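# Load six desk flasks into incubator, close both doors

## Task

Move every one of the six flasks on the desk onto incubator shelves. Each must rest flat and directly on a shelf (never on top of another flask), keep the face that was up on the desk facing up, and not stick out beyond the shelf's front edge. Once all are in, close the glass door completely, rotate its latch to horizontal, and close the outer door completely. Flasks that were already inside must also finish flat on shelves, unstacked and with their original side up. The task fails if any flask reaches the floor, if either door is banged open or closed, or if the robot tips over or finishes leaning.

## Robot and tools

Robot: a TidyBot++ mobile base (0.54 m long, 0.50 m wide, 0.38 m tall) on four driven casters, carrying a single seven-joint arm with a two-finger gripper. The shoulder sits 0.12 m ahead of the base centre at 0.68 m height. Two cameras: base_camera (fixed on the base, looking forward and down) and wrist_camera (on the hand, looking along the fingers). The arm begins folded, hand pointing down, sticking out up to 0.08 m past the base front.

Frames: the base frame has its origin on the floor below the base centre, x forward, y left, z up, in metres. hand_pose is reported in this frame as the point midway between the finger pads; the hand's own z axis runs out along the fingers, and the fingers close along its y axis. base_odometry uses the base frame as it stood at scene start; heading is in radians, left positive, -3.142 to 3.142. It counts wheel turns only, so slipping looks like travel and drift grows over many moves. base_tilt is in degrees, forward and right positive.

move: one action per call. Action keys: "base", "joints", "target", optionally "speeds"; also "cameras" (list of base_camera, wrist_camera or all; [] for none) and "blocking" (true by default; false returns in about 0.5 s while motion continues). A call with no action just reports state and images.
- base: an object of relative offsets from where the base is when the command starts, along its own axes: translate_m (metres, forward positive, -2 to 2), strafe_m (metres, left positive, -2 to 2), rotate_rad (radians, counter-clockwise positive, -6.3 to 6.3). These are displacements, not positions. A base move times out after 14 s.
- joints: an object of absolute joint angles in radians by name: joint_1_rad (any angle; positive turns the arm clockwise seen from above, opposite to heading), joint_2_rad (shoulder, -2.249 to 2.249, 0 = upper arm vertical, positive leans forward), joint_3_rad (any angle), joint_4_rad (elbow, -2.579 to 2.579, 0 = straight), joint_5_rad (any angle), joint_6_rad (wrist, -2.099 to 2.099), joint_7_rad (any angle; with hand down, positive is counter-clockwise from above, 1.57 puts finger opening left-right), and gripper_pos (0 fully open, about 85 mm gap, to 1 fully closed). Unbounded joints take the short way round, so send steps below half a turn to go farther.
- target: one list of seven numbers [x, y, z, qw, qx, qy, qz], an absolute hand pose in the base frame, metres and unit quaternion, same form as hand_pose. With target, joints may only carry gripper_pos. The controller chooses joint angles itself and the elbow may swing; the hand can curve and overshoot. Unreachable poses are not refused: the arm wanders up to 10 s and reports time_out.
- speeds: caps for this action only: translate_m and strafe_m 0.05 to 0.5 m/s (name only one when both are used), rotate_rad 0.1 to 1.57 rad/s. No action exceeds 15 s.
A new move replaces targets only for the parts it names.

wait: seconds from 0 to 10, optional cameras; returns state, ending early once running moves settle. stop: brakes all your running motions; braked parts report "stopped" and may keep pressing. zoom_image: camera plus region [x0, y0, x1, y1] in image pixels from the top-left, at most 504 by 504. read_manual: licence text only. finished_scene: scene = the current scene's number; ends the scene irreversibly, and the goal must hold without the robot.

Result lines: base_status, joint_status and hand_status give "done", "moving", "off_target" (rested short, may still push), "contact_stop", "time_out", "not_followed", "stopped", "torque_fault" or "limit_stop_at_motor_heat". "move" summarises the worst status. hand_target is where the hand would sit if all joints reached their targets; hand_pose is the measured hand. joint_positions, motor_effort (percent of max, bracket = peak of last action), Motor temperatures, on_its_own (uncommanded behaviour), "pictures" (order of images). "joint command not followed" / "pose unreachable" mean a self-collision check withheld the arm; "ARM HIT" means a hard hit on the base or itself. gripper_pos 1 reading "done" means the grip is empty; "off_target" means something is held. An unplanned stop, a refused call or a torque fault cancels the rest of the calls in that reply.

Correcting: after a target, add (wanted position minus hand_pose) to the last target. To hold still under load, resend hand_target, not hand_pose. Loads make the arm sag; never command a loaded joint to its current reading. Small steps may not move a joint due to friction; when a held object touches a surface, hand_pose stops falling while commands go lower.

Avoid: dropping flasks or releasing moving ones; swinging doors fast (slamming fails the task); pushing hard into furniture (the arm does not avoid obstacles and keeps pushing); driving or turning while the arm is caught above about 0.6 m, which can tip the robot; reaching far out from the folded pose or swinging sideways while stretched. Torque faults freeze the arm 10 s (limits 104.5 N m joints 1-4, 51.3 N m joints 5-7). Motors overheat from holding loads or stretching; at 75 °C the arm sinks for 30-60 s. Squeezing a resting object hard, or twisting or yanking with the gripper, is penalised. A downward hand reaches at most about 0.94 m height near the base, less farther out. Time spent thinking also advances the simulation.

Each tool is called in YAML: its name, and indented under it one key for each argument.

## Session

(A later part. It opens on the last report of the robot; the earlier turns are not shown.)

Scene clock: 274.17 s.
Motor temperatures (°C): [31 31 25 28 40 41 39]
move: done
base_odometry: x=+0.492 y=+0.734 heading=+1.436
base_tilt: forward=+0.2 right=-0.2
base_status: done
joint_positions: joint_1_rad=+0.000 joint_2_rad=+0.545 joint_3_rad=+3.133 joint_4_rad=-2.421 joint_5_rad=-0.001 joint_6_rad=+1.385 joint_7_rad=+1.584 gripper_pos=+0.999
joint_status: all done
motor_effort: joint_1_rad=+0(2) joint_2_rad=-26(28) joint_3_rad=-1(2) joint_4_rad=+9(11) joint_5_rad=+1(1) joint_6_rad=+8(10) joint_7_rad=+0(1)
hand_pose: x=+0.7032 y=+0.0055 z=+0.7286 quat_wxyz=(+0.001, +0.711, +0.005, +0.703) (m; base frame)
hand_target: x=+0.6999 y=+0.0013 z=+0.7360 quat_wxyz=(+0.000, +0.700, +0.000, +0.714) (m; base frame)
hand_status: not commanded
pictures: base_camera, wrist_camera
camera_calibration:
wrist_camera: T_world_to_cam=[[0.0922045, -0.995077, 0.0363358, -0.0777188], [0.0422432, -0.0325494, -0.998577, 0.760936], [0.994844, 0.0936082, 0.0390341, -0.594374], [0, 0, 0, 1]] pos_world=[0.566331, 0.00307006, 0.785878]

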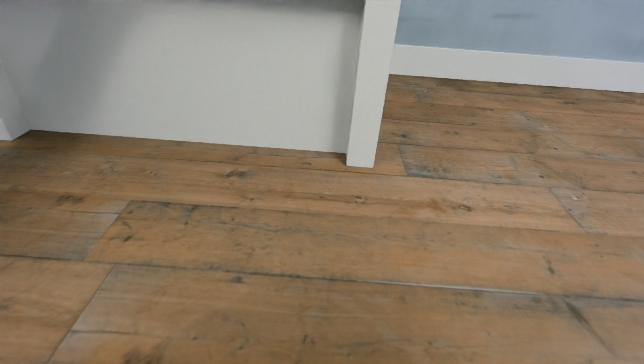

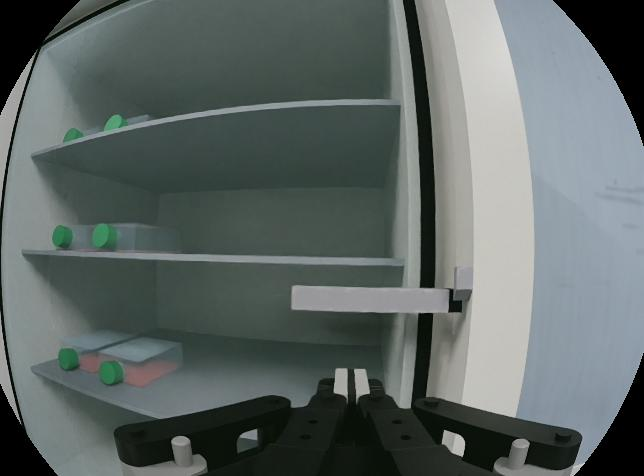

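move:
  base: {"translate_m": 0.05, "strafe_m": 0.0}
  speeds: {"translate_m": 0.05}
  cameras: ["wrist_camera"]

zoom_image:
  camera: "wrist_camera"
  region: [240, 240, 500, 460]

Scene clock: 278.97 s.
Motor temperatures (°C): [31 31 25 28 40 41 39]
move: done
base_odometry: x=+0.498 y=+0.784 heading=+1.437
base_tilt: forward=+0.4 right=-0.1
base_status: done
joint_positions: joint_1_rad=+0.000 joint_2_rad=+0.546 joint_3_rad=+3.133 joint_4_rad=-2.423 joint_5_rad=-0.001 joint_6_rad=+1.385 joint_7_rad=+1.584 gripper_pos=+0.999
joint_status: not commanded
motor_effort: joint_1_rad=+0(2) joint_2_rad=-26(28) joint_3_rad=+0(2) joint_4_rad=+9(10) joint_5_rad=+0(1) joint_6_rad=+8(9) joint_7_rad=+0(1)
hand_pose: x=+0.7027 y=+0.0055 z=+0.7278 quat_wxyz=(+0.001, +0.712, +0.005, +0.703) (m; base frame)
hand_target: x=+0.6999 y=+0.0013 z=+0.7360 quat_wxyz=(+0.000, +0.700, +0.000, +0.714) (m; base frame)
hand_status: not commanded
pictures: wrist_camera
camera_calibration:
wrist_camera: T_world_to_cam=[[0.0922717, -0.995077, 0.0361598, -0.0775635], [0.0403358, -0.0325496, -0.998656, 0.761594], [0.994917, 0.0936062, 0.0371339, -0.592505], [0, 0, 0, 1]] pos_world=[0.56593, 0.00307006, 0.785377]

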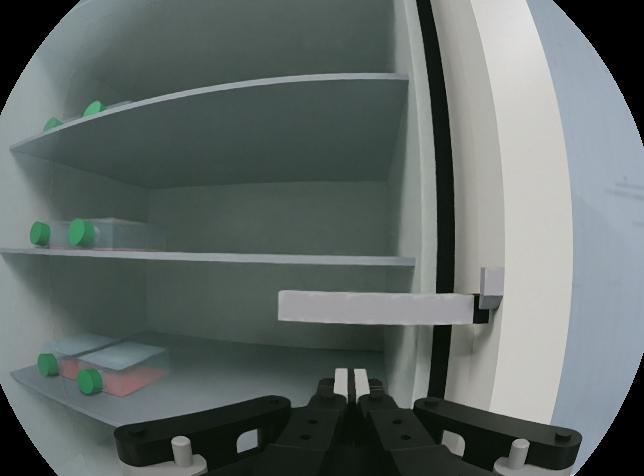

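Scaled by 1.938.

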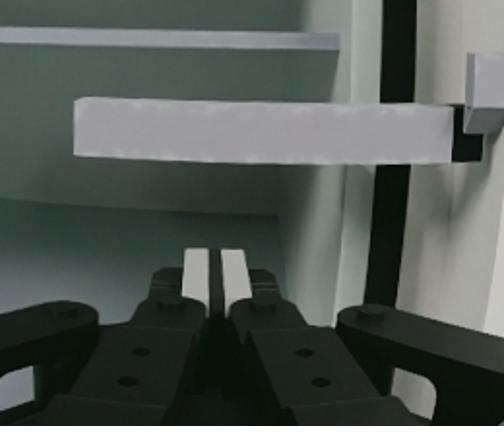

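move:
  base: {"translate_m": 0.038, "strafe_m": 0.0}
  speeds: {"translate_m": 0.05}
  cameras: ["wrist_camera"]

zoom_image:
  camera: "wrist_camera"
  region: [240, 240, 500, 460]

Scene clock: 284.37 s.
Motor temperatures (°C): [31 31 25 28 40 41 39]
move: done
base_odometry: x=+0.503 y=+0.821 heading=+1.437
base_tilt: forward=+0.3 right=-0.2
base_status: done
joint_positions: joint_1_rad=+0.000 joint_2_rad=+0.546 joint_3_rad=+3.133 joint_4_rad=-2.424 joint_5_rad=-0.001 joint_6_rad=+1.385 joint_7_rad=+1.584 gripper_pos=+0.999
joint_status: not commanded
motor_effort: joint_1_rad=+0(2) joint_2_rad=-27(28) joint_3_rad=-1(2) joint_4_rad=+9(10) joint_5_rad=+0(1) joint_6_rad=+9(9) joint_7_rad=+0(0)
hand_pose: x=+0.7024 y=+0.0055 z=+0.7273 quat_wxyz=(+0.001, +0.712, +0.005, +0.702) (m; base frame)
hand_target: x=+0.6999 y=+0.0013 z=+0.7360 quat_wxyz=(+0.000, +0.700, +0.000, +0.714) (m; base frame)
hand_status: not commanded
pictures: wrist_camera
camera_calibration:
wrist_camera: T_world_to_cam=[[0.0923156, -0.995074, 0.0361386, -0.0775387], [0.0391416, -0.032639, -0.9987, 0.761914], [0.99496, 0.0936102, 0.0359357, -0.591375], [0, 0, 0, 1]] pos_world=[0.56573, 0.00307002, 0.784978]

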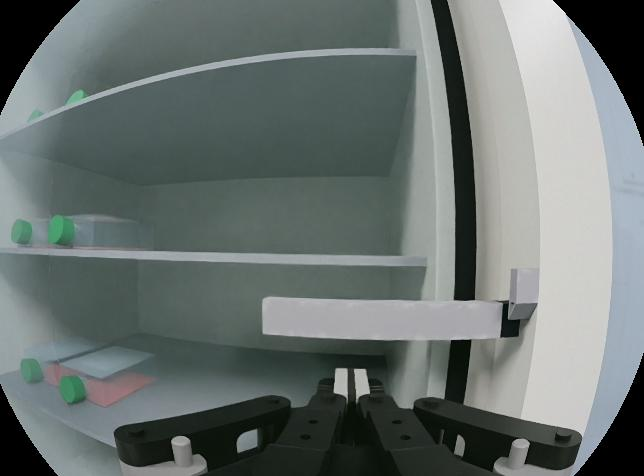

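Scaled by 1.938.

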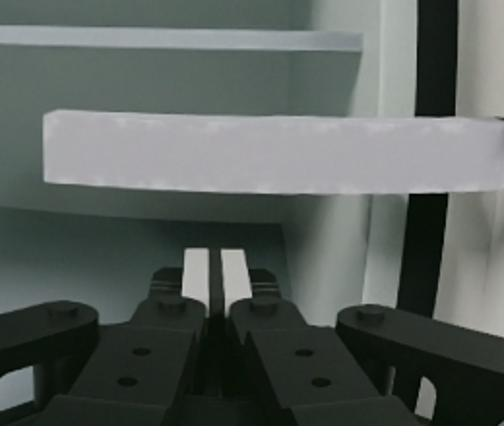

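move:
  base: {"translate_m": 0.015, "strafe_m": 0.0}
  speeds: {"translate_m": 0.05}
  cameras: []

move:
  joints: {"joint_2_rad": 0.393, "joint_4_rad": -2.396, "joint_6_rad": 1.24}
  cameras: ["wrist_camera"]

Scene clock: 289.83 s.
Motor temperatures (°C): [31 31 25 28 40 41 39]
move: done
base_odometry: x=+0.505 y=+0.836 heading=+1.437
base_tilt: forward=+0.2 right=-0.1
base_status: done
joint_positions: joint_1_rad=+0.000 joint_2_rad=+0.547 joint_3_rad=+3.133 joint_4_rad=-2.424 joint_5_rad=-0.001 joint_6_rad=+1.385 joint_7_rad=+1.584 gripper_pos=+0.999
joint_status: not commanded
motor_effort: joint_1_rad=+0(1) joint_2_rad=-26(28) joint_3_rad=+0(2) joint_4_rad=+9(10) joint_5_rad=+0(1) joint_6_rad=+8(9) joint_7_rad=+0(0)
hand_pose: x=+0.7022 y=+0.0055 z=+0.7268 quat_wxyz=(+0.001, +0.712, +0.005, +0.702) (m; base frame)
hand_target: x=+0.6999 y=+0.0013 z=+0.7360 quat_wxyz=(+0.000, +0.700, +0.000, +0.714) (m; base frame)
hand_status: not commanded
pictures: none
No camera images: "cameras" was empty.

Scene clock: 290.90 s.
Motor temperatures (°C): [31 31 25 28 40 41 39]
move: off_target
base_odometry: x=+0.505 y=+0.836 heading=+1.437
base_tilt: forward=+0.3 right=-0.1
base_status: not commanded
joint_positions: joint_1_rad=+0.000 joint_2_rad=+0.454 joint_3_rad=+3.133 joint_4_rad=-2.422 joint_5_rad=-0.001 joint_6_rad=+1.259 joint_7_rad=+1.584 gripper_pos=+0.999
joint_status: joint_2_rad off_target (ended at +0.454, target +0.393); the others done
motor_effort: joint_1_rad=+0(0) joint_2_rad=-30(31) joint_3_rad=-1(2) joint_4_rad=+14(14) joint_5_rad=+1(1) joint_6_rad=+13(15) joint_7_rad=+0(1)
hand_pose: x=+0.6968 y=+0.0056 z=+0.7420 quat_wxyz=(+0.001, +0.723, +0.006, +0.690) (m; base frame)
hand_target: x=+0.6999 y=+0.0013 z=+0.7823 quat_wxyz=(+0.000, +0.699, +0.000, +0.715) (m; base frame)
hand_status: not commanded
pictures: wrist_camera
camera_calibration:
wrist_camera: T_world_to_cam=[[0.0940424, -0.994991, 0.0339004, -0.0769614], [0.00642151, -0.0334444, -0.99942, 0.800202], [0.995547, 0.0942055, 0.00324415, -0.562424], [0, 0, 0, 1]] pos_world=[0.562019, 0.00316986, 0.804172]

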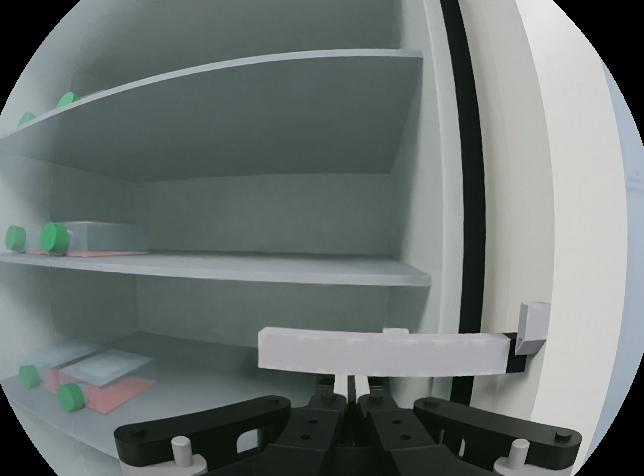

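move:
  joints: {"joint_2_rad": 0.552, "joint_4_rad": -2.433, "joint_6_rad": 1.435}
  cameras: []

move:
  base: {"strafe_m": 0.02}
  speeds: {"strafe_m": 0.05}
  cameras: ["wrist_camera"]

zoom_image:
  camera: "wrist_camera"
  region: [220, 220, 560, 460]

Scene clock: 297.23 s.
Motor temperatures (°C): [31 31 25 28 40 41 39]
move: done
base_odometry: x=+0.505 y=+0.836 heading=+1.437
base_tilt: forward=+0.3 right=-0.1
base_status: not commanded
joint_positions: joint_1_rad=+0.000 joint_2_rad=+0.539 joint_3_rad=+3.133 joint_4_rad=-2.424 joint_5_rad=-0.001 joint_6_rad=+1.388 joint_7_rad=+1.584 gripper_pos=+0.999
joint_status: all done
motor_effort: joint_1_rad=+0(0) joint_2_rad=-27(31) joint_3_rad=-1(2) joint_4_rad=+9(14) joint_5_rad=+0(1) joint_6_rad=+9(13) joint_7_rad=+0(0)
hand_pose: x=+0.7020 y=+0.0055 z=+0.7322 quat_wxyz=(+0.001, +0.709, +0.005, +0.706) (m; base frame)
hand_target: x=+0.6999 y=+0.0013 z=+0.7360 quat_wxyz=(+0.000, +0.700, +0.000, +0.714) (m; base frame)
hand_status: not commanded
pictures: none
No camera images: "cameras" was empty.

Scene clock: 298.13 s.
Motor temperatures (°C): [31 31 25 28 40 41 39]
move: done
base_odometry: x=+0.485 y=+0.839 heading=+1.437
base_tilt: forward=+0.3 right=-0.2
base_status: done
joint_positions: joint_1_rad=+0.000 joint_2_rad=+0.540 joint_3_rad=+3.133 joint_4_rad=-2.424 joint_5_rad=-0.001 joint_6_rad=+1.388 joint_7_rad=+1.584 gripper_pos=+0.999
joint_status: not commanded
motor_effort: joint_1_rad=+0(3) joint_2_rad=-26(27) joint_3_rad=+0(4) joint_4_rad=+9(10) joint_5_rad=+0(1) joint_6_rad=+8(9) joint_7_rad=+0(1)
hand_pose: x=+0.7020 y=+0.0053 z=+0.7321 quat_wxyz=(+0.001, +0.709, +0.005, +0.706) (m; base frame)
hand_target: x=+0.6999 y=+0.0013 z=+0.7360 quat_wxyz=(+0.000, +0.700, +0.000, +0.714) (m; base frame)
hand_status: not commanded
pictures: wrist_camera
camera_calibration:
wrist_camera: T_world_to_cam=[[0.0917669, -0.995092, 0.037016, -0.0780548], [0.0486675, -0.0326465, -0.998281, 0.759738], [0.994591, 0.0934107, 0.0454328, -0.597778], [0, 0, 0, 1]] pos_world=[0.564733, 0.00296995, 0.788481]

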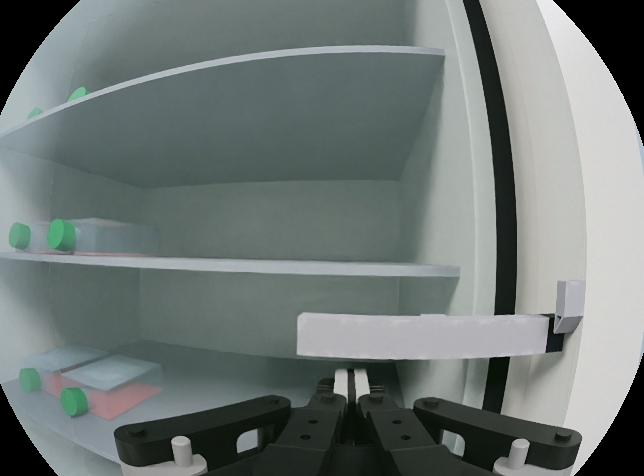

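Scaled by 1.482.

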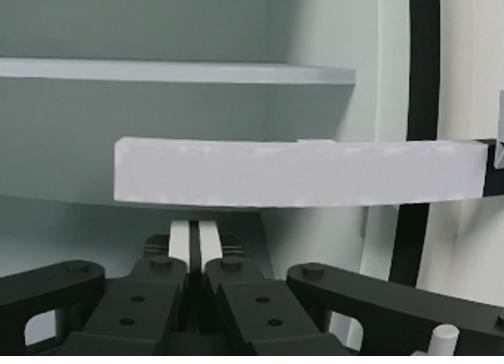

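move:
  base: {"strafe_m": 0.015}
  speeds: {"strafe_m": 0.05}
  cameras: []

move:
  joints: {"joint_2_rad": 0.393, "joint_4_rad": -2.396, "joint_6_rad": 1.26}
  cameras: ["wrist_camera"]

Scene clock: 301.87 s.
Motor temperatures (°C): [31 31 25 28 40 41 39]
move: done
base_odometry: x=+0.470 y=+0.841 heading=+1.437
base_tilt: forward=+0.3 right=-0.1
base_status: done
joint_positions: joint_1_rad=+0.000 joint_2_rad=+0.540 joint_3_rad=+3.133 joint_4_rad=-2.424 joint_5_rad=-0.001 joint_6_rad=+1.389 joint_7_rad=+1.584 gripper_pos=+0.999
joint_status: not commanded
motor_effort: joint_1_rad=+0(3) joint_2_rad=-26(28) joint_3_rad=+0(3) joint_4_rad=+9(10) joint_5_rad=+0(1) joint_6_rad=+8(9) joint_7_rad=+0(0)
hand_pose: x=+0.7020 y=+0.0053 z=+0.7319 quat_wxyz=(+0.001, +0.709, +0.005, +0.705) (m; base frame)
hand_target: x=+0.6999 y=+0.0013 z=+0.7360 quat_wxyz=(+0.000, +0.700, +0.000, +0.714) (m; base frame)
hand_status: not commanded
pictures: none
No camera images: "cameras" was empty.

Scene clock: 302.93 s.
Motor temperatures (°C): [31 31 25 28 40 41 39]
move: off_target
base_odometry: x=+0.470 y=+0.841 heading=+1.437
base_tilt: forward=+0.3 right=-0.2
base_status: not commanded
joint_positions: joint_1_rad=+0.000 joint_2_rad=+0.459 joint_3_rad=+3.133 joint_4_rad=-2.424 joint_5_rad=-0.001 joint_6_rad=+1.273 joint_7_rad=+1.584 gripper_pos=+0.999
joint_status: joint_2_rad off_target (ended at +0.459, target +0.393); the others done
motor_effort: joint_1_rad=+0(1) joint_2_rad=-31(31) joint_3_rad=-1(2) joint_4_rad=+13(14) joint_5_rad=+0(1) joint_6_rad=+13(14) joint_7_rad=+0(0)
hand_pose: x=+0.6969 y=+0.0054 z=+0.7431 quat_wxyz=(+0.001, +0.721, +0.006, +0.693) (m; base frame)
hand_target: x=+0.6997 y=+0.0013 z=+0.7885 quat_wxyz=(+0.000, +0.692, +0.000, +0.722) (m; base frame)
hand_status: not commanded
pictures: wrist_camera
camera_calibration:
wrist_camera: T_world_to_cam=[[0.0933779, -0.995032, 0.0345357, -0.0771611], [0.0143264, -0.0333408, -0.999341, 0.7957], [0.995528, 0.0938111, 0.011142, -0.568357], [0, 0, 0, 1]] pos_world=[0.56162, 0.00306978, 0.804174]

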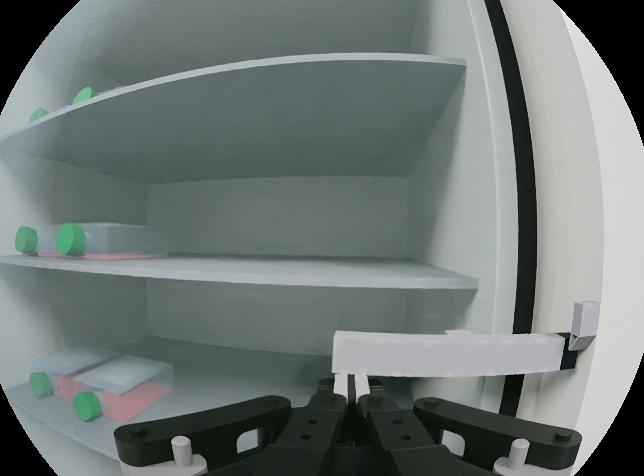

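move:
  joints: {"joint_2_rad": 0.26, "joint_4_rad": -2.36, "joint_6_rad": 1.08}
  cameras: ["wrist_camera"]

Scene clock: 306.67 s.
Motor temperatures (°C): [31 31 25 28 40 41 39]
move: done
base_odometry: x=+0.470 y=+0.841 heading=+1.437
base_tilt: forward=+0.3 right=-0.2
base_status: not commanded
joint_positions: joint_1_rad=+0.000 joint_2_rad=+0.272 joint_3_rad=+3.133 joint_4_rad=-2.371 joint_5_rad=-0.001 joint_6_rad=+1.139 joint_7_rad=+1.584 gripper_pos=+0.999
joint_status: all done
motor_effort: joint_1_rad=+1(1) joint_2_rad=-22(33) joint_3_rad=+0(2) joint_4_rad=+14(15) joint_5_rad=+1(1) joint_6_rad=+8(14) joint_7_rad=+0(1)
hand_pose: x=+0.6927 y=+0.0056 z=+0.8319 quat_wxyz=(+0.001, +0.683, +0.006, +0.730) (m; base frame)
hand_target: x=+0.6950 y=+0.0013 z=+0.8254 quat_wxyz=(+0.000, +0.696, +0.000, +0.718) (m; base frame)
hand_status: not commanded
pictures: wrist_camera
camera_calibration:
wrist_camera: T_world_to_cam=[[0.0895493, -0.994977, 0.0447394, -0.0854566], [0.119643, -0.0338483, -0.99224, 0.805692], [0.98877, 0.0942072, 0.116011, -0.647783], [0, 0, 0, 1]] pos_world=[0.551765, 0.00326969, 0.878413]

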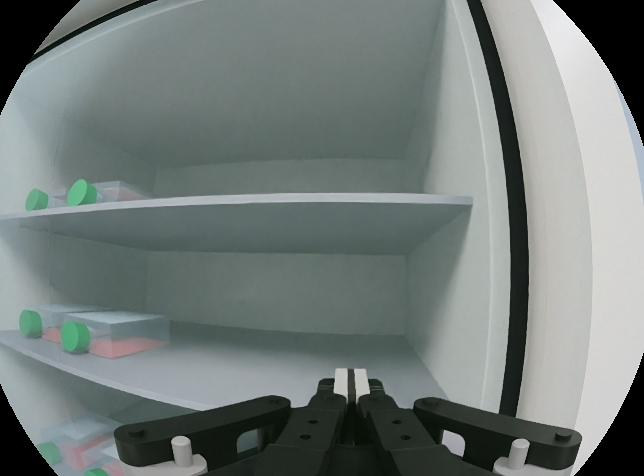

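move:
  base: {"translate_m": -0.12}
  cameras: ["wrist_camera"]

zoom_image:
  camera: "wrist_camera"
  region: [260, 220, 560, 470]

Scene clock: 310.97 s.
Motor temperatures (°C): [31 31 25 28 40 41 39]
move: done
base_odometry: x=+0.454 y=+0.722 heading=+1.437
base_tilt: forward=+0.3 right=-0.2
base_status: done
joint_positions: joint_1_rad=+0.000 joint_2_rad=+0.270 joint_3_rad=+3.133 joint_4_rad=-2.371 joint_5_rad=-0.001 joint_6_rad=+1.134 joint_7_rad=+1.584 gripper_pos=+0.999
joint_status: not commanded
motor_effort: joint_1_rad=+0(0) joint_2_rad=-22(25) joint_3_rad=+0(2) joint_4_rad=+14(15) joint_5_rad=+1(1) joint_6_rad=+9(9) joint_7_rad=+0(0)
hand_pose: x=+0.6926 y=+0.0057 z=+0.8317 quat_wxyz=(+0.001, +0.684, +0.006, +0.729) (m; base frame)
hand_target: x=+0.6950 y=+0.0013 z=+0.8254 quat_wxyz=(+0.000, +0.696, +0.000, +0.718) (m; base frame)
hand_status: not commanded
pictures: wrist_camera
camera_calibration:
wrist_camera: T_world_to_cam=[[0.0896563, -0.994977, 0.0445222, -0.0853382], [0.117233, -0.0338489, -0.992527, 0.807361], [0.989049, 0.0942058, 0.11361, -0.645937], [0, 0, 0, 1]] pos_world=[0.551865, 0.00326969, 0.878512]

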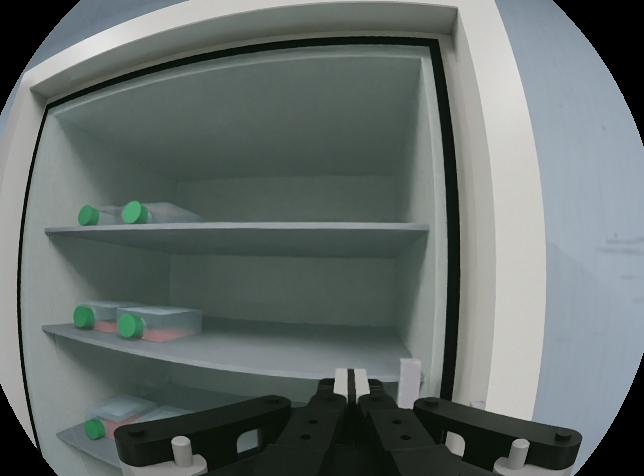

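Scaled by 1.680.

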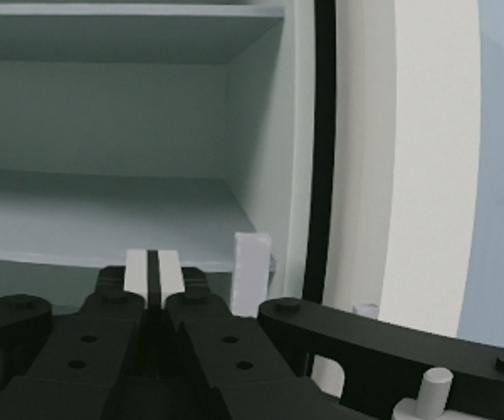

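move:
  base: {"strafe_m": -0.059, "translate_m": 0.03}
  speeds: {"strafe_m": 0.1}
  joints: {"joint_2_rad": 0.316, "joint_4_rad": -2.367, "joint_6_rad": 1.12, "gripper_pos": 0.5}
  cameras: ["wrist_camera"]

zoom_image:
  camera: "wrist_camera"
  region: [220, 220, 560, 470]

Scene clock: 319.33 s.
Motor temperatures (°C): [31 31 25 28 39 41 39]
move: done
base_odometry: x=+0.516 y=+0.744 heading=+1.436
base_tilt: forward=+0.2 right=-0.1
base_status: done
joint_positions: joint_1_rad=+0.000 joint_2_rad=+0.309 joint_3_rad=+3.133 joint_4_rad=-2.371 joint_5_rad=-0.001 joint_6_rad=+1.134 joint_7_rad=+1.584 gripper_pos=+0.500
joint_status: all done
motor_effort: joint_1_rad=+0(3) joint_2_rad=-23(25) joint_3_rad=+0(2) joint_4_rad=+13(15) joint_5_rad=+1(1) joint_6_rad=+8(9) joint_7_rad=+0(1)
hand_pose: x=+0.6981 y=+0.0057 z=+0.8091 quat_wxyz=(+0.001, +0.698, +0.006, +0.716) (m; base frame)
hand_target: x=+0.7002 y=+0.0013 z=+0.8023 quat_wxyz=(+0.000, +0.704, +0.000, +0.710) (m; base frame)
hand_status: not commanded
pictures: wrist_camera
camera_calibration:
wrist_camera: T_world_to_cam=[[0.0914276, -0.994968, 0.04099, -0.0831863], [0.078305, -0.0338517, -0.996355, 0.814577], [0.992728, 0.0943041, 0.0748159, -0.619938], [0, 0, 0, 1]] pos_world=[0.55925, 0.00326972, 0.861398]

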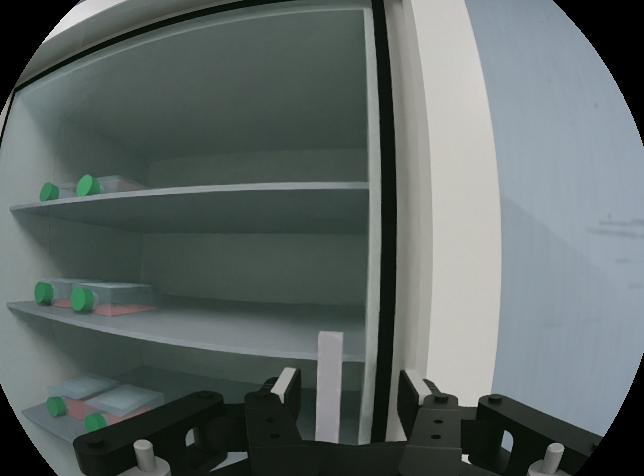

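Scaled by 1.482.

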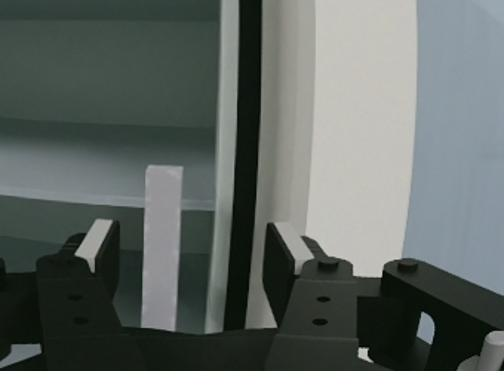

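move:
  base: {"strafe_m": 0.011, "translate_m": 0.05}
  speeds: {"strafe_m": 0.1}
  joints: {"joint_2_rad": 0.335}
  cameras: ["wrist_camera"]

zoom_image:
  camera: "wrist_camera"
  region: [220, 220, 560, 470]

Scene clock: 325.07 s.
Motor temperatures (°C): [31 31 25 28 39 41 39]
move: done
base_odometry: x=+0.512 y=+0.795 heading=+1.436
base_tilt: forward=+0.3 right=-0.2
base_status: done
joint_positions: joint_1_rad=+0.000 joint_2_rad=+0.325 joint_3_rad=+3.133 joint_4_rad=-2.371 joint_5_rad=-0.001 joint_6_rad=+1.134 joint_7_rad=+1.584 gripper_pos=+0.500
joint_status: all done
motor_effort: joint_1_rad=+0(1) joint_2_rad=-23(25) joint_3_rad=-1(2) joint_4_rad=+14(14) joint_5_rad=+0(1) joint_6_rad=+8(9) joint_7_rad=+0(0)
hand_pose: x=+0.7000 y=+0.0057 z=+0.8001 quat_wxyz=(+0.001, +0.704, +0.006, +0.711) (m; base frame)
hand_target: x=+0.7024 y=+0.0013 z=+0.7912 quat_wxyz=(+0.000, +0.711, +0.000, +0.703) (m; base frame)
hand_status: not commanded
pictures: wrist_camera
camera_calibration:
wrist_camera: T_world_to_cam=[[0.0920505, -0.994968, 0.0395645, -0.0822854], [0.0628513, -0.0338484, -0.997449, 0.817204], [0.993769, 0.0943023, 0.0594193, -0.609529], [0, 0, 0, 1]] pos_world=[0.561943, 0.00326972, 0.854593]

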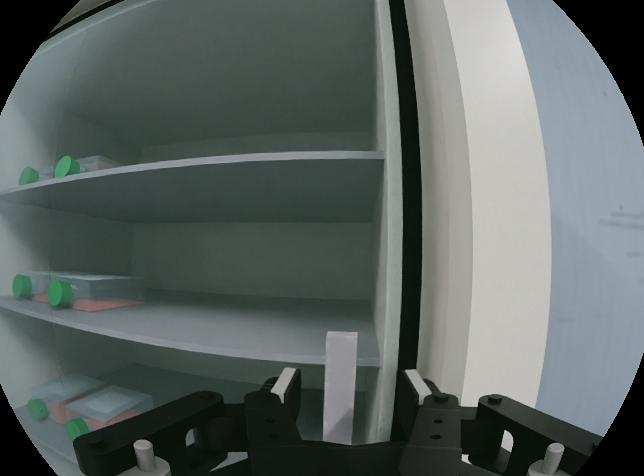

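Scaled by 1.482.

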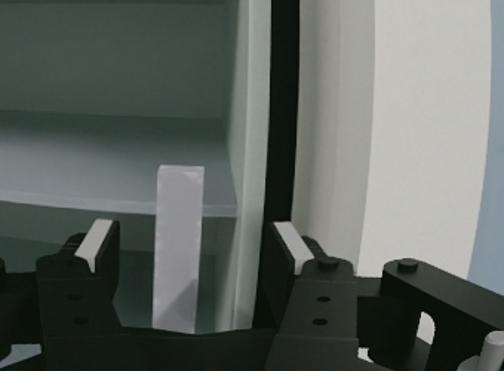

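move:
  base: {"strafe_m": 0.005, "translate_m": 0.044}
  speeds: {"translate_m": 0.05}
  cameras: ["wrist_camera"]

zoom_image:
  camera: "wrist_camera"
  region: [220, 220, 560, 470]

Scene clock: 329.00 s.
Motor temperatures (°C): [31 31 25 28 39 41 39]
move: done
base_odometry: x=+0.513 y=+0.840 heading=+1.436
base_tilt: forward=+0.3 right=-0.1
base_status: done
joint_positions: joint_1_rad=+0.000 joint_2_rad=+0.326 joint_3_rad=+3.133 joint_4_rad=-2.371 joint_5_rad=-0.001 joint_6_rad=+1.134 joint_7_rad=+1.584 gripper_pos=+0.500
joint_status: not commanded
motor_effort: joint_1_rad=+0(2) joint_2_rad=-24(25) joint_3_rad=+0(2) joint_4_rad=+13(14) joint_5_rad=+0(1) joint_6_rad=+8(9) joint_7_rad=+0(1)
hand_pose: x=+0.7002 y=+0.0057 z=+0.7992 quat_wxyz=(+0.001, +0.704, +0.006, +0.710) (m; base frame)
hand_target: x=+0.7024 y=+0.0013 z=+0.7912 quat_wxyz=(+0.000, +0.711, +0.000, +0.703) (m; base frame)
hand_status: not commanded
pictures: wrist_camera
camera_calibration:
wrist_camera: T_world_to_cam=[[0.0921139, -0.994968, 0.0394169, -0.0821948], [0.0612458, -0.033849, -0.997549, 0.817475], [0.993863, 0.0943022, 0.0578197, -0.608472], [0, 0, 0, 1]] pos_world=[0.562243, 0.00326972, 0.853892]

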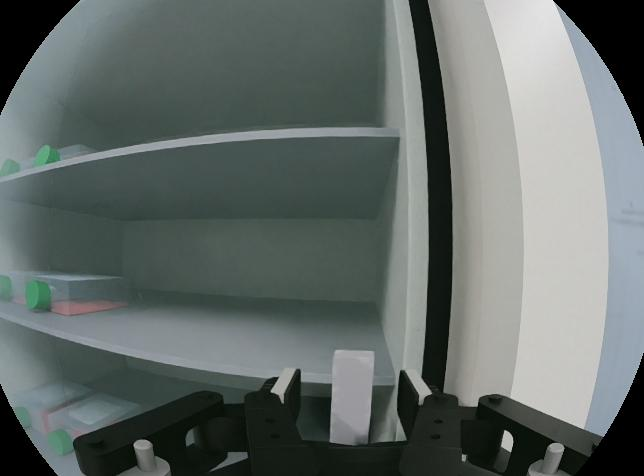

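Scaled by 1.482.

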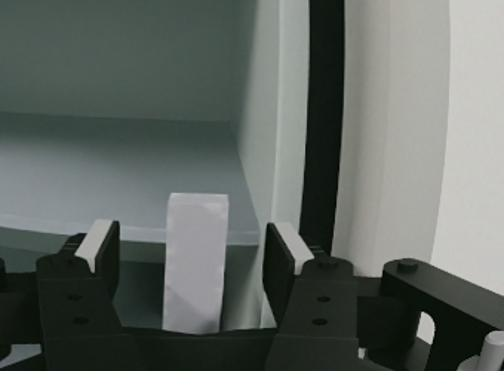

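move:
  base: {"translate_m": 0.006}
  speeds: {"translate_m": 0.05}
  cameras: []

move:
  joints: {"gripper_pos": 0.9}
  cameras: ["wrist_camera"]

Scene clock: 333.17 s.
Motor temperatures (°C): [31 31 25 28 39 41 39]
move: done
base_odometry: x=+0.514 y=+0.846 heading=+1.437
base_tilt: forward=+0.4 right=-0.2
base_status: done
joint_positions: joint_1_rad=+0.000 joint_2_rad=+0.328 joint_3_rad=+3.133 joint_4_rad=-2.371 joint_5_rad=-0.001 joint_6_rad=+1.134 joint_7_rad=+1.584 gripper_pos=+0.500
joint_status: not commanded
motor_effort: joint_1_rad=+0(1) joint_2_rad=-23(26) joint_3_rad=-1(1) joint_4_rad=+13(14) joint_5_rad=+1(1) joint_6_rad=+9(9) joint_7_rad=+0(1)
hand_pose: x=+0.7004 y=+0.0057 z=+0.7979 quat_wxyz=(+0.001, +0.705, +0.006, +0.709) (m; base frame)
hand_target: x=+0.7024 y=+0.0013 z=+0.7912 quat_wxyz=(+0.000, +0.711, +0.000, +0.703) (m; base frame)
hand_status: not commanded
pictures: none
No camera images: "cameras" was empty.

Scene clock: 333.93 s.
Motor temperatures (°C): [31 31 25 28 39 41 39]
move: off_target
base_odometry: x=+0.514 y=+0.846 heading=+1.437
base_tilt: forward=+0.4 right=-0.2
base_status: not commanded
joint_positions: joint_1_rad=+0.000 joint_2_rad=+0.328 joint_3_rad=+3.134 joint_4_rad=-2.371 joint_5_rad=-0.001 joint_6_rad=+1.134 joint_7_rad=+1.584 gripper_pos=+0.844
joint_status: gripper_pos off_target (ended at +0.844, target +0.900)
motor_effort: joint_1_rad=+0(3) joint_2_rad=-23(24) joint_3_rad=-1(4) joint_4_rad=+13(14) joint_5_rad=+1(3) joint_6_rad=+8(9) joint_7_rad=+0(1)
hand_pose: x=+0.7005 y=+0.0049 z=+0.7979 quat_wxyz=(+0.001, +0.705, +0.006, +0.709) (m; base frame)
hand_target: x=+0.7024 y=+0.0013 z=+0.7912 quat_wxyz=(+0.000, +0.711, +0.000, +0.703) (m; base frame)
hand_status: not commanded
pictures: wrist_camera
camera_calibration:
wrist_camera: T_world_to_cam=[[0.0907808, -0.995086, 0.0395394, -0.0820437], [0.0591214, -0.0342482, -0.997663, 0.817731], [0.994114, 0.0929063, 0.0557218, -0.607104], [0, 0, 0, 1]] pos_world=[0.562634, 0.00276911, 0.852893]

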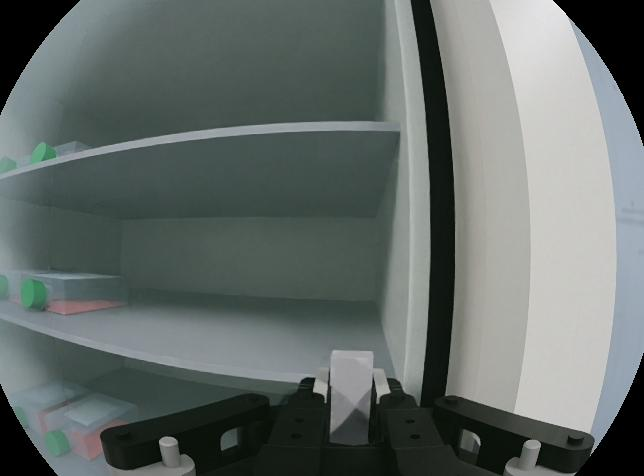

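move:
  base: {"translate_m": -0.03, "strafe_m": 0.002}
  speeds: {"translate_m": 0.05}
  cameras: ["wrist_camera"]

move:
  base: {"translate_m": -0.045, "strafe_m": 0.074, "rotate_rad": -0.1}
  speeds: {"translate_m": 0.08, "rotate_rad": 0.1}
  cameras: ["wrist_camera"]

Scene clock: 337.80 s.
Motor temperatures (°C): [31 31 25 28 39 41 39]
move: done
base_odometry: x=+0.508 y=+0.816 heading=+1.437
base_tilt: forward=+0.2 right=-0.1
base_status: done
joint_positions: joint_1_rad=-0.003 joint_2_rad=+0.330 joint_3_rad=+3.134 joint_4_rad=-2.368 joint_5_rad=-0.001 joint_6_rad=+1.134 joint_7_rad=+1.584 gripper_pos=+0.844
joint_status: not commanded
motor_effort: joint_1_rad=+2(4) joint_2_rad=-23(26) joint_3_rad=+1(3) joint_4_rad=+11(16) joint_5_rad=+1(3) joint_6_rad=+7(10) joint_7_rad=+1(1)
hand_pose: x=+0.7014 y=+0.0065 z=+0.7978 quat_wxyz=(+0.001, +0.705, +0.007, +0.709) (m; base frame)
hand_target: x=+0.7024 y=+0.0013 z=+0.7912 quat_wxyz=(+0.000, +0.711, +0.000, +0.703) (m; base frame)
hand_status: not commanded
pictures: wrist_camera
camera_calibration:
wrist_camera: T_world_to_cam=[[0.0934767, -0.994837, 0.0395265, -0.0824332], [0.059514, -0.0340461, -0.997647, 0.817283], [0.993841, 0.0956091, 0.0560242, -0.60823], [0, 0, 0, 1]] pos_world=[0.56355, 0.00397005, 0.852693]

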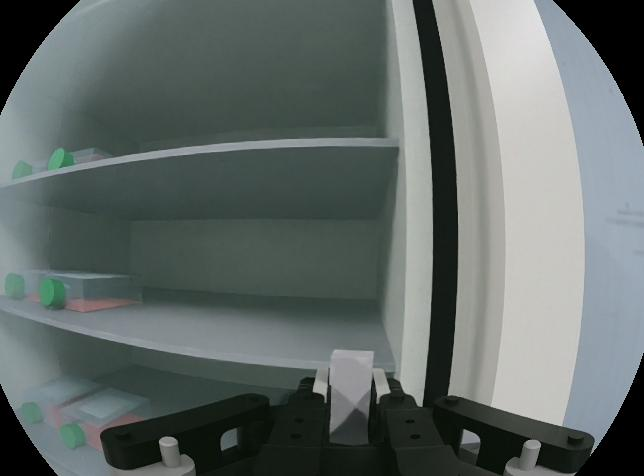

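Scene clock: 339.43 s.
Motor temperatures (°C): [31 31 25 28 39 41 39]
move: done
base_odometry: x=+0.428 y=+0.782 heading=+1.336
base_tilt: forward=+0.2 right=-0.1
base_status: done
joint_positions: joint_1_rad=-0.012 joint_2_rad=+0.331 joint_3_rad=+3.134 joint_4_rad=-2.367 joint_5_rad=-0.002 joint_6_rad=+1.134 joint_7_rad=+1.584 gripper_pos=+0.844
joint_status: not commanded
motor_effort: joint_1_rad=+2(7) joint_2_rad=-24(27) joint_3_rad=+2(6) joint_4_rad=+12(13) joint_5_rad=+1(4) joint_6_rad=+8(10) joint_7_rad=+1(1)
hand_pose: x=+0.7018 y=+0.0117 z=+0.7978 quat_wxyz=(-0.003, +0.705, +0.010, +0.709) (m; base frame)
hand_target: x=+0.7024 y=+0.0013 z=+0.7912 quat_wxyz=(+0.000, +0.711, +0.000, +0.703) (m; base frame)
hand_status: not commanded
pictures: wrist_camera
camera_calibration:
wrist_camera: T_world_to_cam=[[0.102158, -0.993976, 0.0396897, -0.0836344], [0.0601209, -0.0336563, -0.997624, 0.817024], [0.99295, 0.104301, 0.0563205, -0.60887], [0, 0, 0, 1]] pos_world=[0.564001, 0.00787328, 0.852694]

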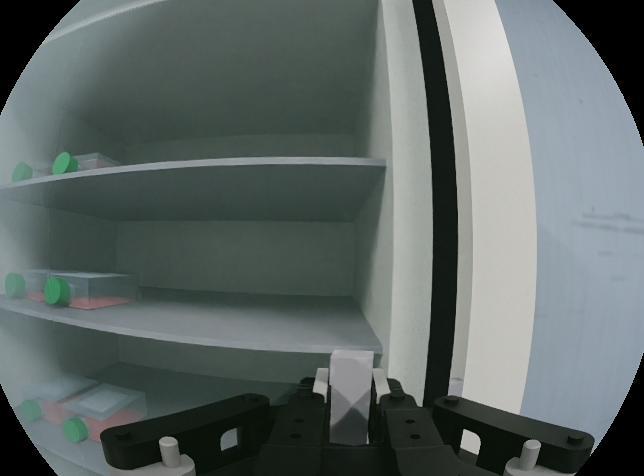

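move:
  base: {"translate_m": -0.065, "strafe_m": 0.113, "rotate_rad": -0.15}
  speeds: {"translate_m": 0.08, "rotate_rad": 0.1}
  cameras: ["wrist_camera"]

move:
  base: {"translate_m": -0.065, "strafe_m": 0.113, "rotate_rad": -0.15}
  speeds: {"translate_m": 0.08, "rotate_rad": 0.1}
  cameras: ["wrist_camera"]

move:
  base: {"translate_m": -0.065, "strafe_m": 0.113, "rotate_rad": -0.15}
  speeds: {"translate_m": 0.08, "rotate_rad": 0.1}
  cameras: ["wrist_camera"]

Scene clock: 346.83 s.
Motor temperatures (°C): [31 31 25 28 39 41 39]
move: done
base_odometry: x=+0.303 y=+0.745 heading=+1.185
base_tilt: forward=+0.3 right=-0.2
base_status: done
joint_positions: joint_1_rad=-0.017 joint_2_rad=+0.332 joint_3_rad=+3.128 joint_4_rad=-2.366 joint_5_rad=-0.002 joint_6_rad=+1.134 joint_7_rad=+1.584 gripper_pos=+0.844
joint_status: not commanded
motor_effort: joint_1_rad=+2(9) joint_2_rad=-23(26) joint_3_rad=+2(8) joint_4_rad=+13(15) joint_5_rad=+1(5) joint_6_rad=+8(10) joint_7_rad=+1(1)
hand_pose: x=+0.7019 y=+0.0177 z=+0.7978 quat_wxyz=(-0.007, +0.705, +0.013, +0.709) (m; base frame)
hand_target: x=+0.7024 y=+0.0013 z=+0.7912 quat_wxyz=(+0.000, +0.711, +0.000, +0.703) (m; base frame)
hand_status: not commanded
pictures: wrist_camera
camera_calibration:
wrist_camera: T_world_to_cam=[[0.112768, -0.9929, 0.0378645, -0.0837105], [0.0605726, -0.0311672, -0.997677, 0.816813], [0.991773, 0.114799, 0.0566278, -0.609211], [0, 0, 0, 1]] pos_world=[0.564163, 0.0122787, 0.852583]

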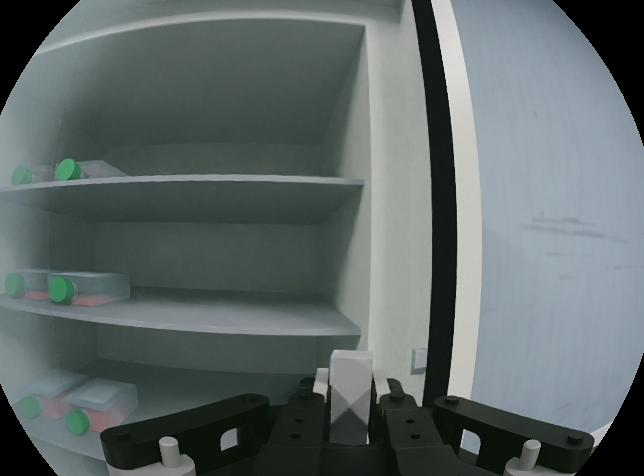

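Scene clock: 349.00 s.
Motor temperatures (°C): [31 31 25 28 39 41 39]
move: done
base_odometry: x=+0.174 y=+0.727 heading=+1.034
base_tilt: forward=+0.3 right=-0.1
base_status: done
joint_positions: joint_1_rad=-0.021 joint_2_rad=+0.333 joint_3_rad=+3.125 joint_4_rad=-2.365 joint_5_rad=-0.001 joint_6_rad=+1.134 joint_7_rad=+1.584 gripper_pos=+0.844
joint_status: not commanded
motor_effort: joint_1_rad=+3(10) joint_2_rad=-23(26) joint_3_rad=+2(8) joint_4_rad=+12(15) joint_5_rad=+0(6) joint_6_rad=+8(10) joint_7_rad=+1(1)
hand_pose: x=+0.7020 y=+0.0219 z=+0.7977 quat_wxyz=(-0.010, +0.705, +0.015, +0.709) (m; base frame)
hand_target: x=+0.7024 y=+0.0013 z=+0.7912 quat_wxyz=(+0.000, +0.711, +0.000, +0.703) (m; base frame)
hand_status: not commanded
pictures: wrist_camera
camera_calibration:
wrist_camera: T_world_to_cam=[[0.120236, -0.992061, 0.0368424, -0.0840004], [0.0608862, -0.0296726, -0.997704, 0.816717], [0.990876, 0.122203, 0.0568351, -0.609494], [0, 0, 0, 1]] pos_world=[0.564307, 0.0153827, 0.852577]

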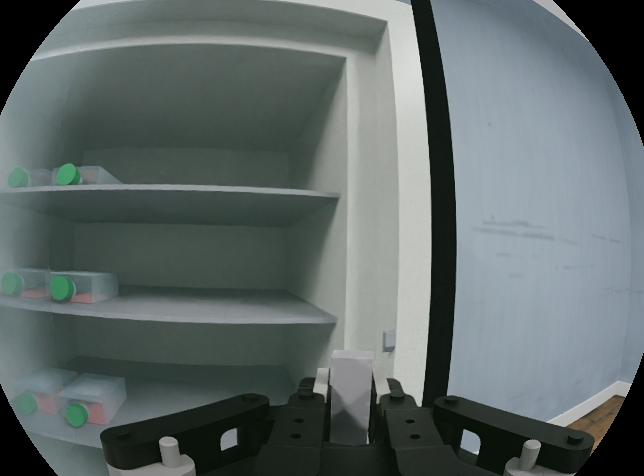

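Scene clock: 351.17 s.
Motor temperatures (°C): [31 31 25 28 39 41 39]
move: done
base_odometry: x=+0.044 y=+0.729 heading=+0.883
base_tilt: forward=+0.3 right=-0.1
base_status: done
joint_positions: joint_1_rad=-0.023 joint_2_rad=+0.333 joint_3_rad=+3.122 joint_4_rad=-2.365 joint_5_rad=-0.001 joint_6_rad=+1.134 joint_7_rad=+1.584 gripper_pos=+0.844
joint_status: not commanded
motor_effort: joint_1_rad=+3(11) joint_2_rad=-23(26) joint_3_rad=+2(8) joint_4_rad=+12(15) joint_5_rad=-1(7) joint_6_rad=+8(10) joint_7_rad=+0(1)
hand_pose: x=+0.7021 y=+0.0247 z=+0.7977 quat_wxyz=(-0.012, +0.704, +0.017, +0.709) (m; base frame)
hand_target: x=+0.7024 y=+0.0013 z=+0.7912 quat_wxyz=(+0.000, +0.711, +0.000, +0.703) (m; base frame)
hand_status: not commanded
pictures: wrist_camera
camera_calibration:
wrist_camera: T_world_to_cam=[[0.125473, -0.991434, 0.0362737, -0.0844079], [0.0609705, -0.0287876, -0.997724, 0.816624], [0.990222, 0.127399, 0.0568361, -0.609597], [0, 0, 0, 1]] pos_world=[0.564437, 0.0174857, 0.852474]

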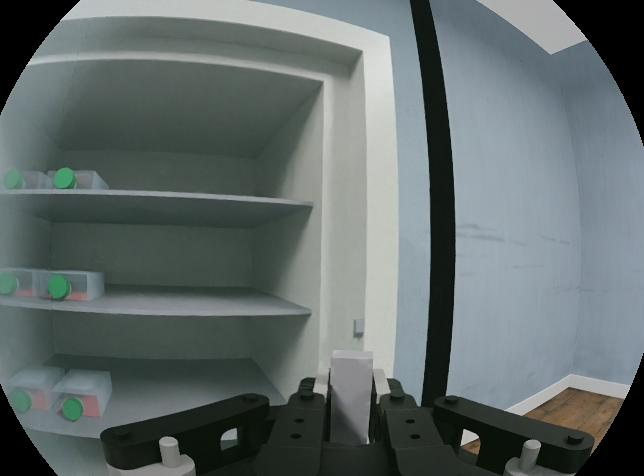

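move:
  joints: {"gripper_pos": 0.4}
  cameras: []

move:
  base: {"translate_m": -0.3}
  speeds: {"translate_m": 0.2}
  cameras: ["wrist_camera"]

move:
  base: {"rotate_rad": 0.554}
  joints: {"gripper_pos": 1.0}
  cameras: ["wrist_camera"]

Scene clock: 359.30 s.
Motor temperatures (°C): [31 31 25 28 39 41 39]
move: done
base_odometry: x=+0.044 y=+0.729 heading=+0.883
base_tilt: forward=+0.2 right=-0.2
base_status: not commanded
joint_positions: joint_1_rad=-0.011 joint_2_rad=+0.333 joint_3_rad=+3.127 joint_4_rad=-2.365 joint_5_rad=-0.001 joint_6_rad=+1.134 joint_7_rad=+1.584 gripper_pos=+0.400
joint_status: all done
motor_effort: joint_1_rad=+0(4) joint_2_rad=-23(24) joint_3_rad=-1(3) joint_4_rad=+14(14) joint_5_rad=+1(1) joint_6_rad=+8(9) joint_7_rad=+0(1)
hand_pose: x=+0.7025 y=+0.0152 z=+0.7976 quat_wxyz=(-0.006, +0.705, +0.011, +0.709) (m; base frame)
hand_target: x=+0.7024 y=+0.0013 z=+0.7912 quat_wxyz=(+0.000, +0.711, +0.000, +0.703) (m; base frame)
hand_status: not commanded
pictures: none
No camera images: "cameras" was empty.

Scene clock: 361.50 s.
Motor temperatures (°C): [31 31 25 28 39 41 39]
move: done
base_odometry: x=-0.147 y=+0.497 heading=+0.883
base_tilt: forward=+0.3 right=-0.1
base_status: done
joint_positions: joint_1_rad=-0.011 joint_2_rad=+0.335 joint_3_rad=+3.127 joint_4_rad=-2.365 joint_5_rad=-0.001 joint_6_rad=+1.134 joint_7_rad=+1.584 gripper_pos=+0.400
joint_status: not commanded
motor_effort: joint_1_rad=+0(1) joint_2_rad=-24(27) joint_3_rad=+0(2) joint_4_rad=+13(15) joint_5_rad=+0(1) joint_6_rad=+9(9) joint_7_rad=+0(1)
hand_pose: x=+0.7025 y=+0.0151 z=+0.7965 quat_wxyz=(-0.006, +0.705, +0.011, +0.709) (m; base frame)
hand_target: x=+0.7024 y=+0.0013 z=+0.7912 quat_wxyz=(+0.000, +0.711, +0.000, +0.703) (m; base frame)
hand_status: not commanded
pictures: wrist_camera
camera_calibration:
wrist_camera: T_world_to_cam=[[0.108844, -0.993347, 0.0376182, -0.0833098], [0.0585356, -0.0313727, -0.997792, 0.817061], [0.992334, 0.110806, 0.0547315, -0.608261], [0, 0, 0, 1]] pos_world=[0.564839, 0.0102769, 0.851682]

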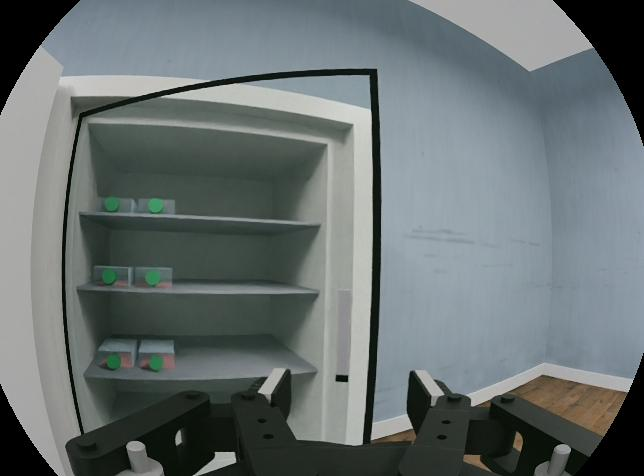

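Scene clock: 363.03 s.
Motor temperatures (°C): [31 31 25 28 39 41 39]
move: done
base_odometry: x=-0.147 y=+0.497 heading=+1.437
base_tilt: forward=+0.3 right=-0.3
base_status: done
joint_positions: joint_1_rad=-0.008 joint_2_rad=+0.335 joint_3_rad=+3.130 joint_4_rad=-2.365 joint_5_rad=-0.001 joint_6_rad=+1.134 joint_7_rad=+1.584 gripper_pos=+0.999
joint_status: all done
motor_effort: joint_1_rad=+0(4) joint_2_rad=-23(25) joint_3_rad=+0(3) joint_4_rad=+13(14) joint_5_rad=+1(2) joint_6_rad=+8(9) joint_7_rad=+0(1)
hand_pose: x=+0.7026 y=+0.0121 z=+0.7965 quat_wxyz=(-0.003, +0.705, +0.010, +0.709) (m; base frame)
hand_target: x=+0.7024 y=+0.0013 z=+0.7912 quat_wxyz=(+0.000, +0.711, +0.000, +0.703) (m; base frame)
hand_status: not commanded
pictures: wrist_camera
camera_calibration:
wrist_camera: T_world_to_cam=[[0.10369, -0.993868, 0.038405, -0.0832596], [0.0583485, -0.0324683, -0.997768, 0.817087], [0.992897, 0.105699, 0.0546241, -0.608272], [0, 0, 0, 1]] pos_world=[0.564908, 0.00807433, 0.851687]

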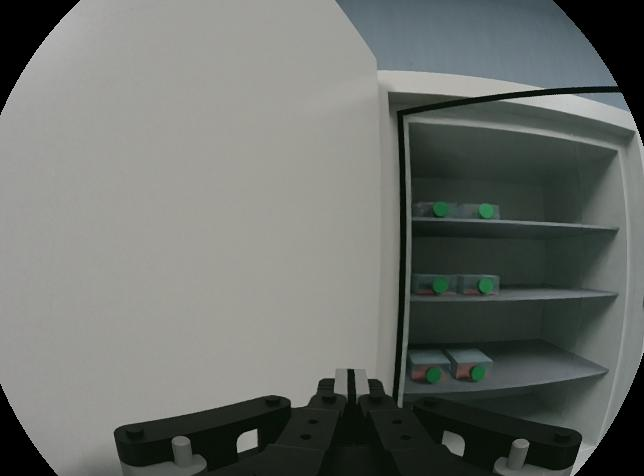

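move:
  base: {"strafe_m": -0.72}
  cameras: ["wrist_camera"]

move:
  base: {"translate_m": 0.25}
  speeds: {"translate_m": 0.2}
  cameras: ["wrist_camera"]

Scene clock: 368.07 s.
Motor temperatures (°C): [31 31 25 28 39 41 39]
move: done
base_odometry: x=+0.567 y=+0.401 heading=+1.438
base_tilt: forward=+0.3 right=-0.1
base_status: done
joint_positions: joint_1_rad=-0.005 joint_2_rad=+0.335 joint_3_rad=+3.130 joint_4_rad=-2.365 joint_5_rad=-0.001 joint_6_rad=+1.134 joint_7_rad=+1.584 gripper_pos=+0.999
joint_status: not commanded
motor_effort: joint_1_rad=+0(3) joint_2_rad=-24(24) joint_3_rad=+0(2) joint_4_rad=+13(14) joint_5_rad=+1(1) joint_6_rad=+8(9) joint_7_rad=+0(1)
hand_pose: x=+0.7026 y=+0.0099 z=+0.7965 quat_wxyz=(-0.002, +0.705, +0.009, +0.709) (m; base frame)
hand_target: x=+0.7024 y=+0.0013 z=+0.7912 quat_wxyz=(+0.000, +0.711, +0.000, +0.703) (m; base frame)
hand_status: not commanded
pictures: wrist_camera
camera_calibration:
wrist_camera: T_world_to_cam=[[0.099891, -0.994254, 0.038475, -0.0827601], [0.0582353, -0.0327601, -0.997765, 0.8171], [0.993293, 0.101908, 0.0546282, -0.608283], [0, 0, 0, 1]] pos_world=[0.564886, 0.00647278, 0.851687]

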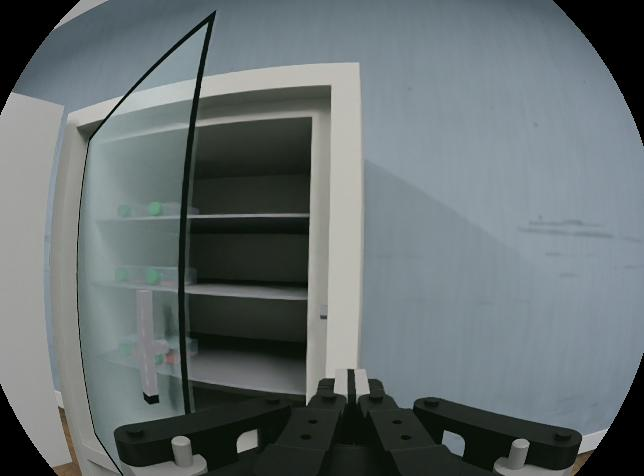

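Scene clock: 370.10 s.
Motor temperatures (°C): [31 31 25 28 39 41 39]
move: done
base_odometry: x=+0.600 y=+0.649 heading=+1.437
base_tilt: forward=+0.3 right=-0.1
base_status: done
joint_positions: joint_1_rad=-0.005 joint_2_rad=+0.335 joint_3_rad=+3.130 joint_4_rad=-2.366 joint_5_rad=-0.001 joint_6_rad=+1.134 joint_7_rad=+1.584 gripper_pos=+0.999
joint_status: not commanded
motor_effort: joint_1_rad=+0(1) joint_2_rad=-23(26) joint_3_rad=-1(2) joint_4_rad=+13(15) joint_5_rad=+0(1) joint_6_rad=+8(9) joint_7_rad=+0(1)
hand_pose: x=+0.7026 y=+0.0099 z=+0.7963 quat_wxyz=(-0.002, +0.705, +0.009, +0.709) (m; base frame)
hand_target: x=+0.7024 y=+0.0013 z=+0.7912 quat_wxyz=(+0.000, +0.711, +0.000, +0.703) (m; base frame)
hand_status: not commanded
pictures: wrist_camera
camera_calibration:
wrist_camera: T_world_to_cam=[[0.0999042, -0.994254, 0.0384455, -0.0827348], [0.0579351, -0.0327606, -0.997783, 0.817085], [0.993309, 0.10191, 0.0543293, -0.608027], [0, 0, 0, 1]] pos_world=[0.564886, 0.00647278, 0.851487]

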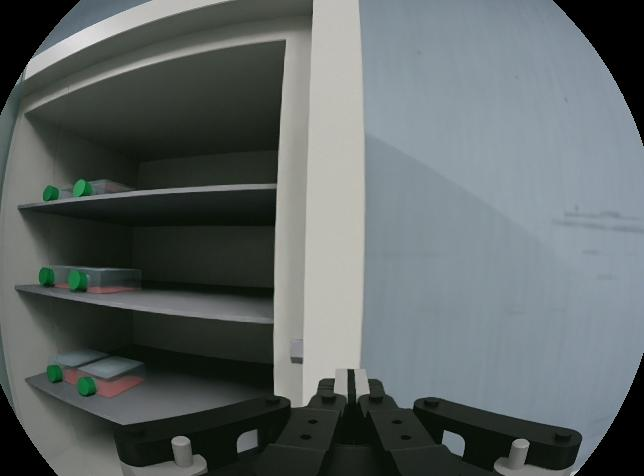

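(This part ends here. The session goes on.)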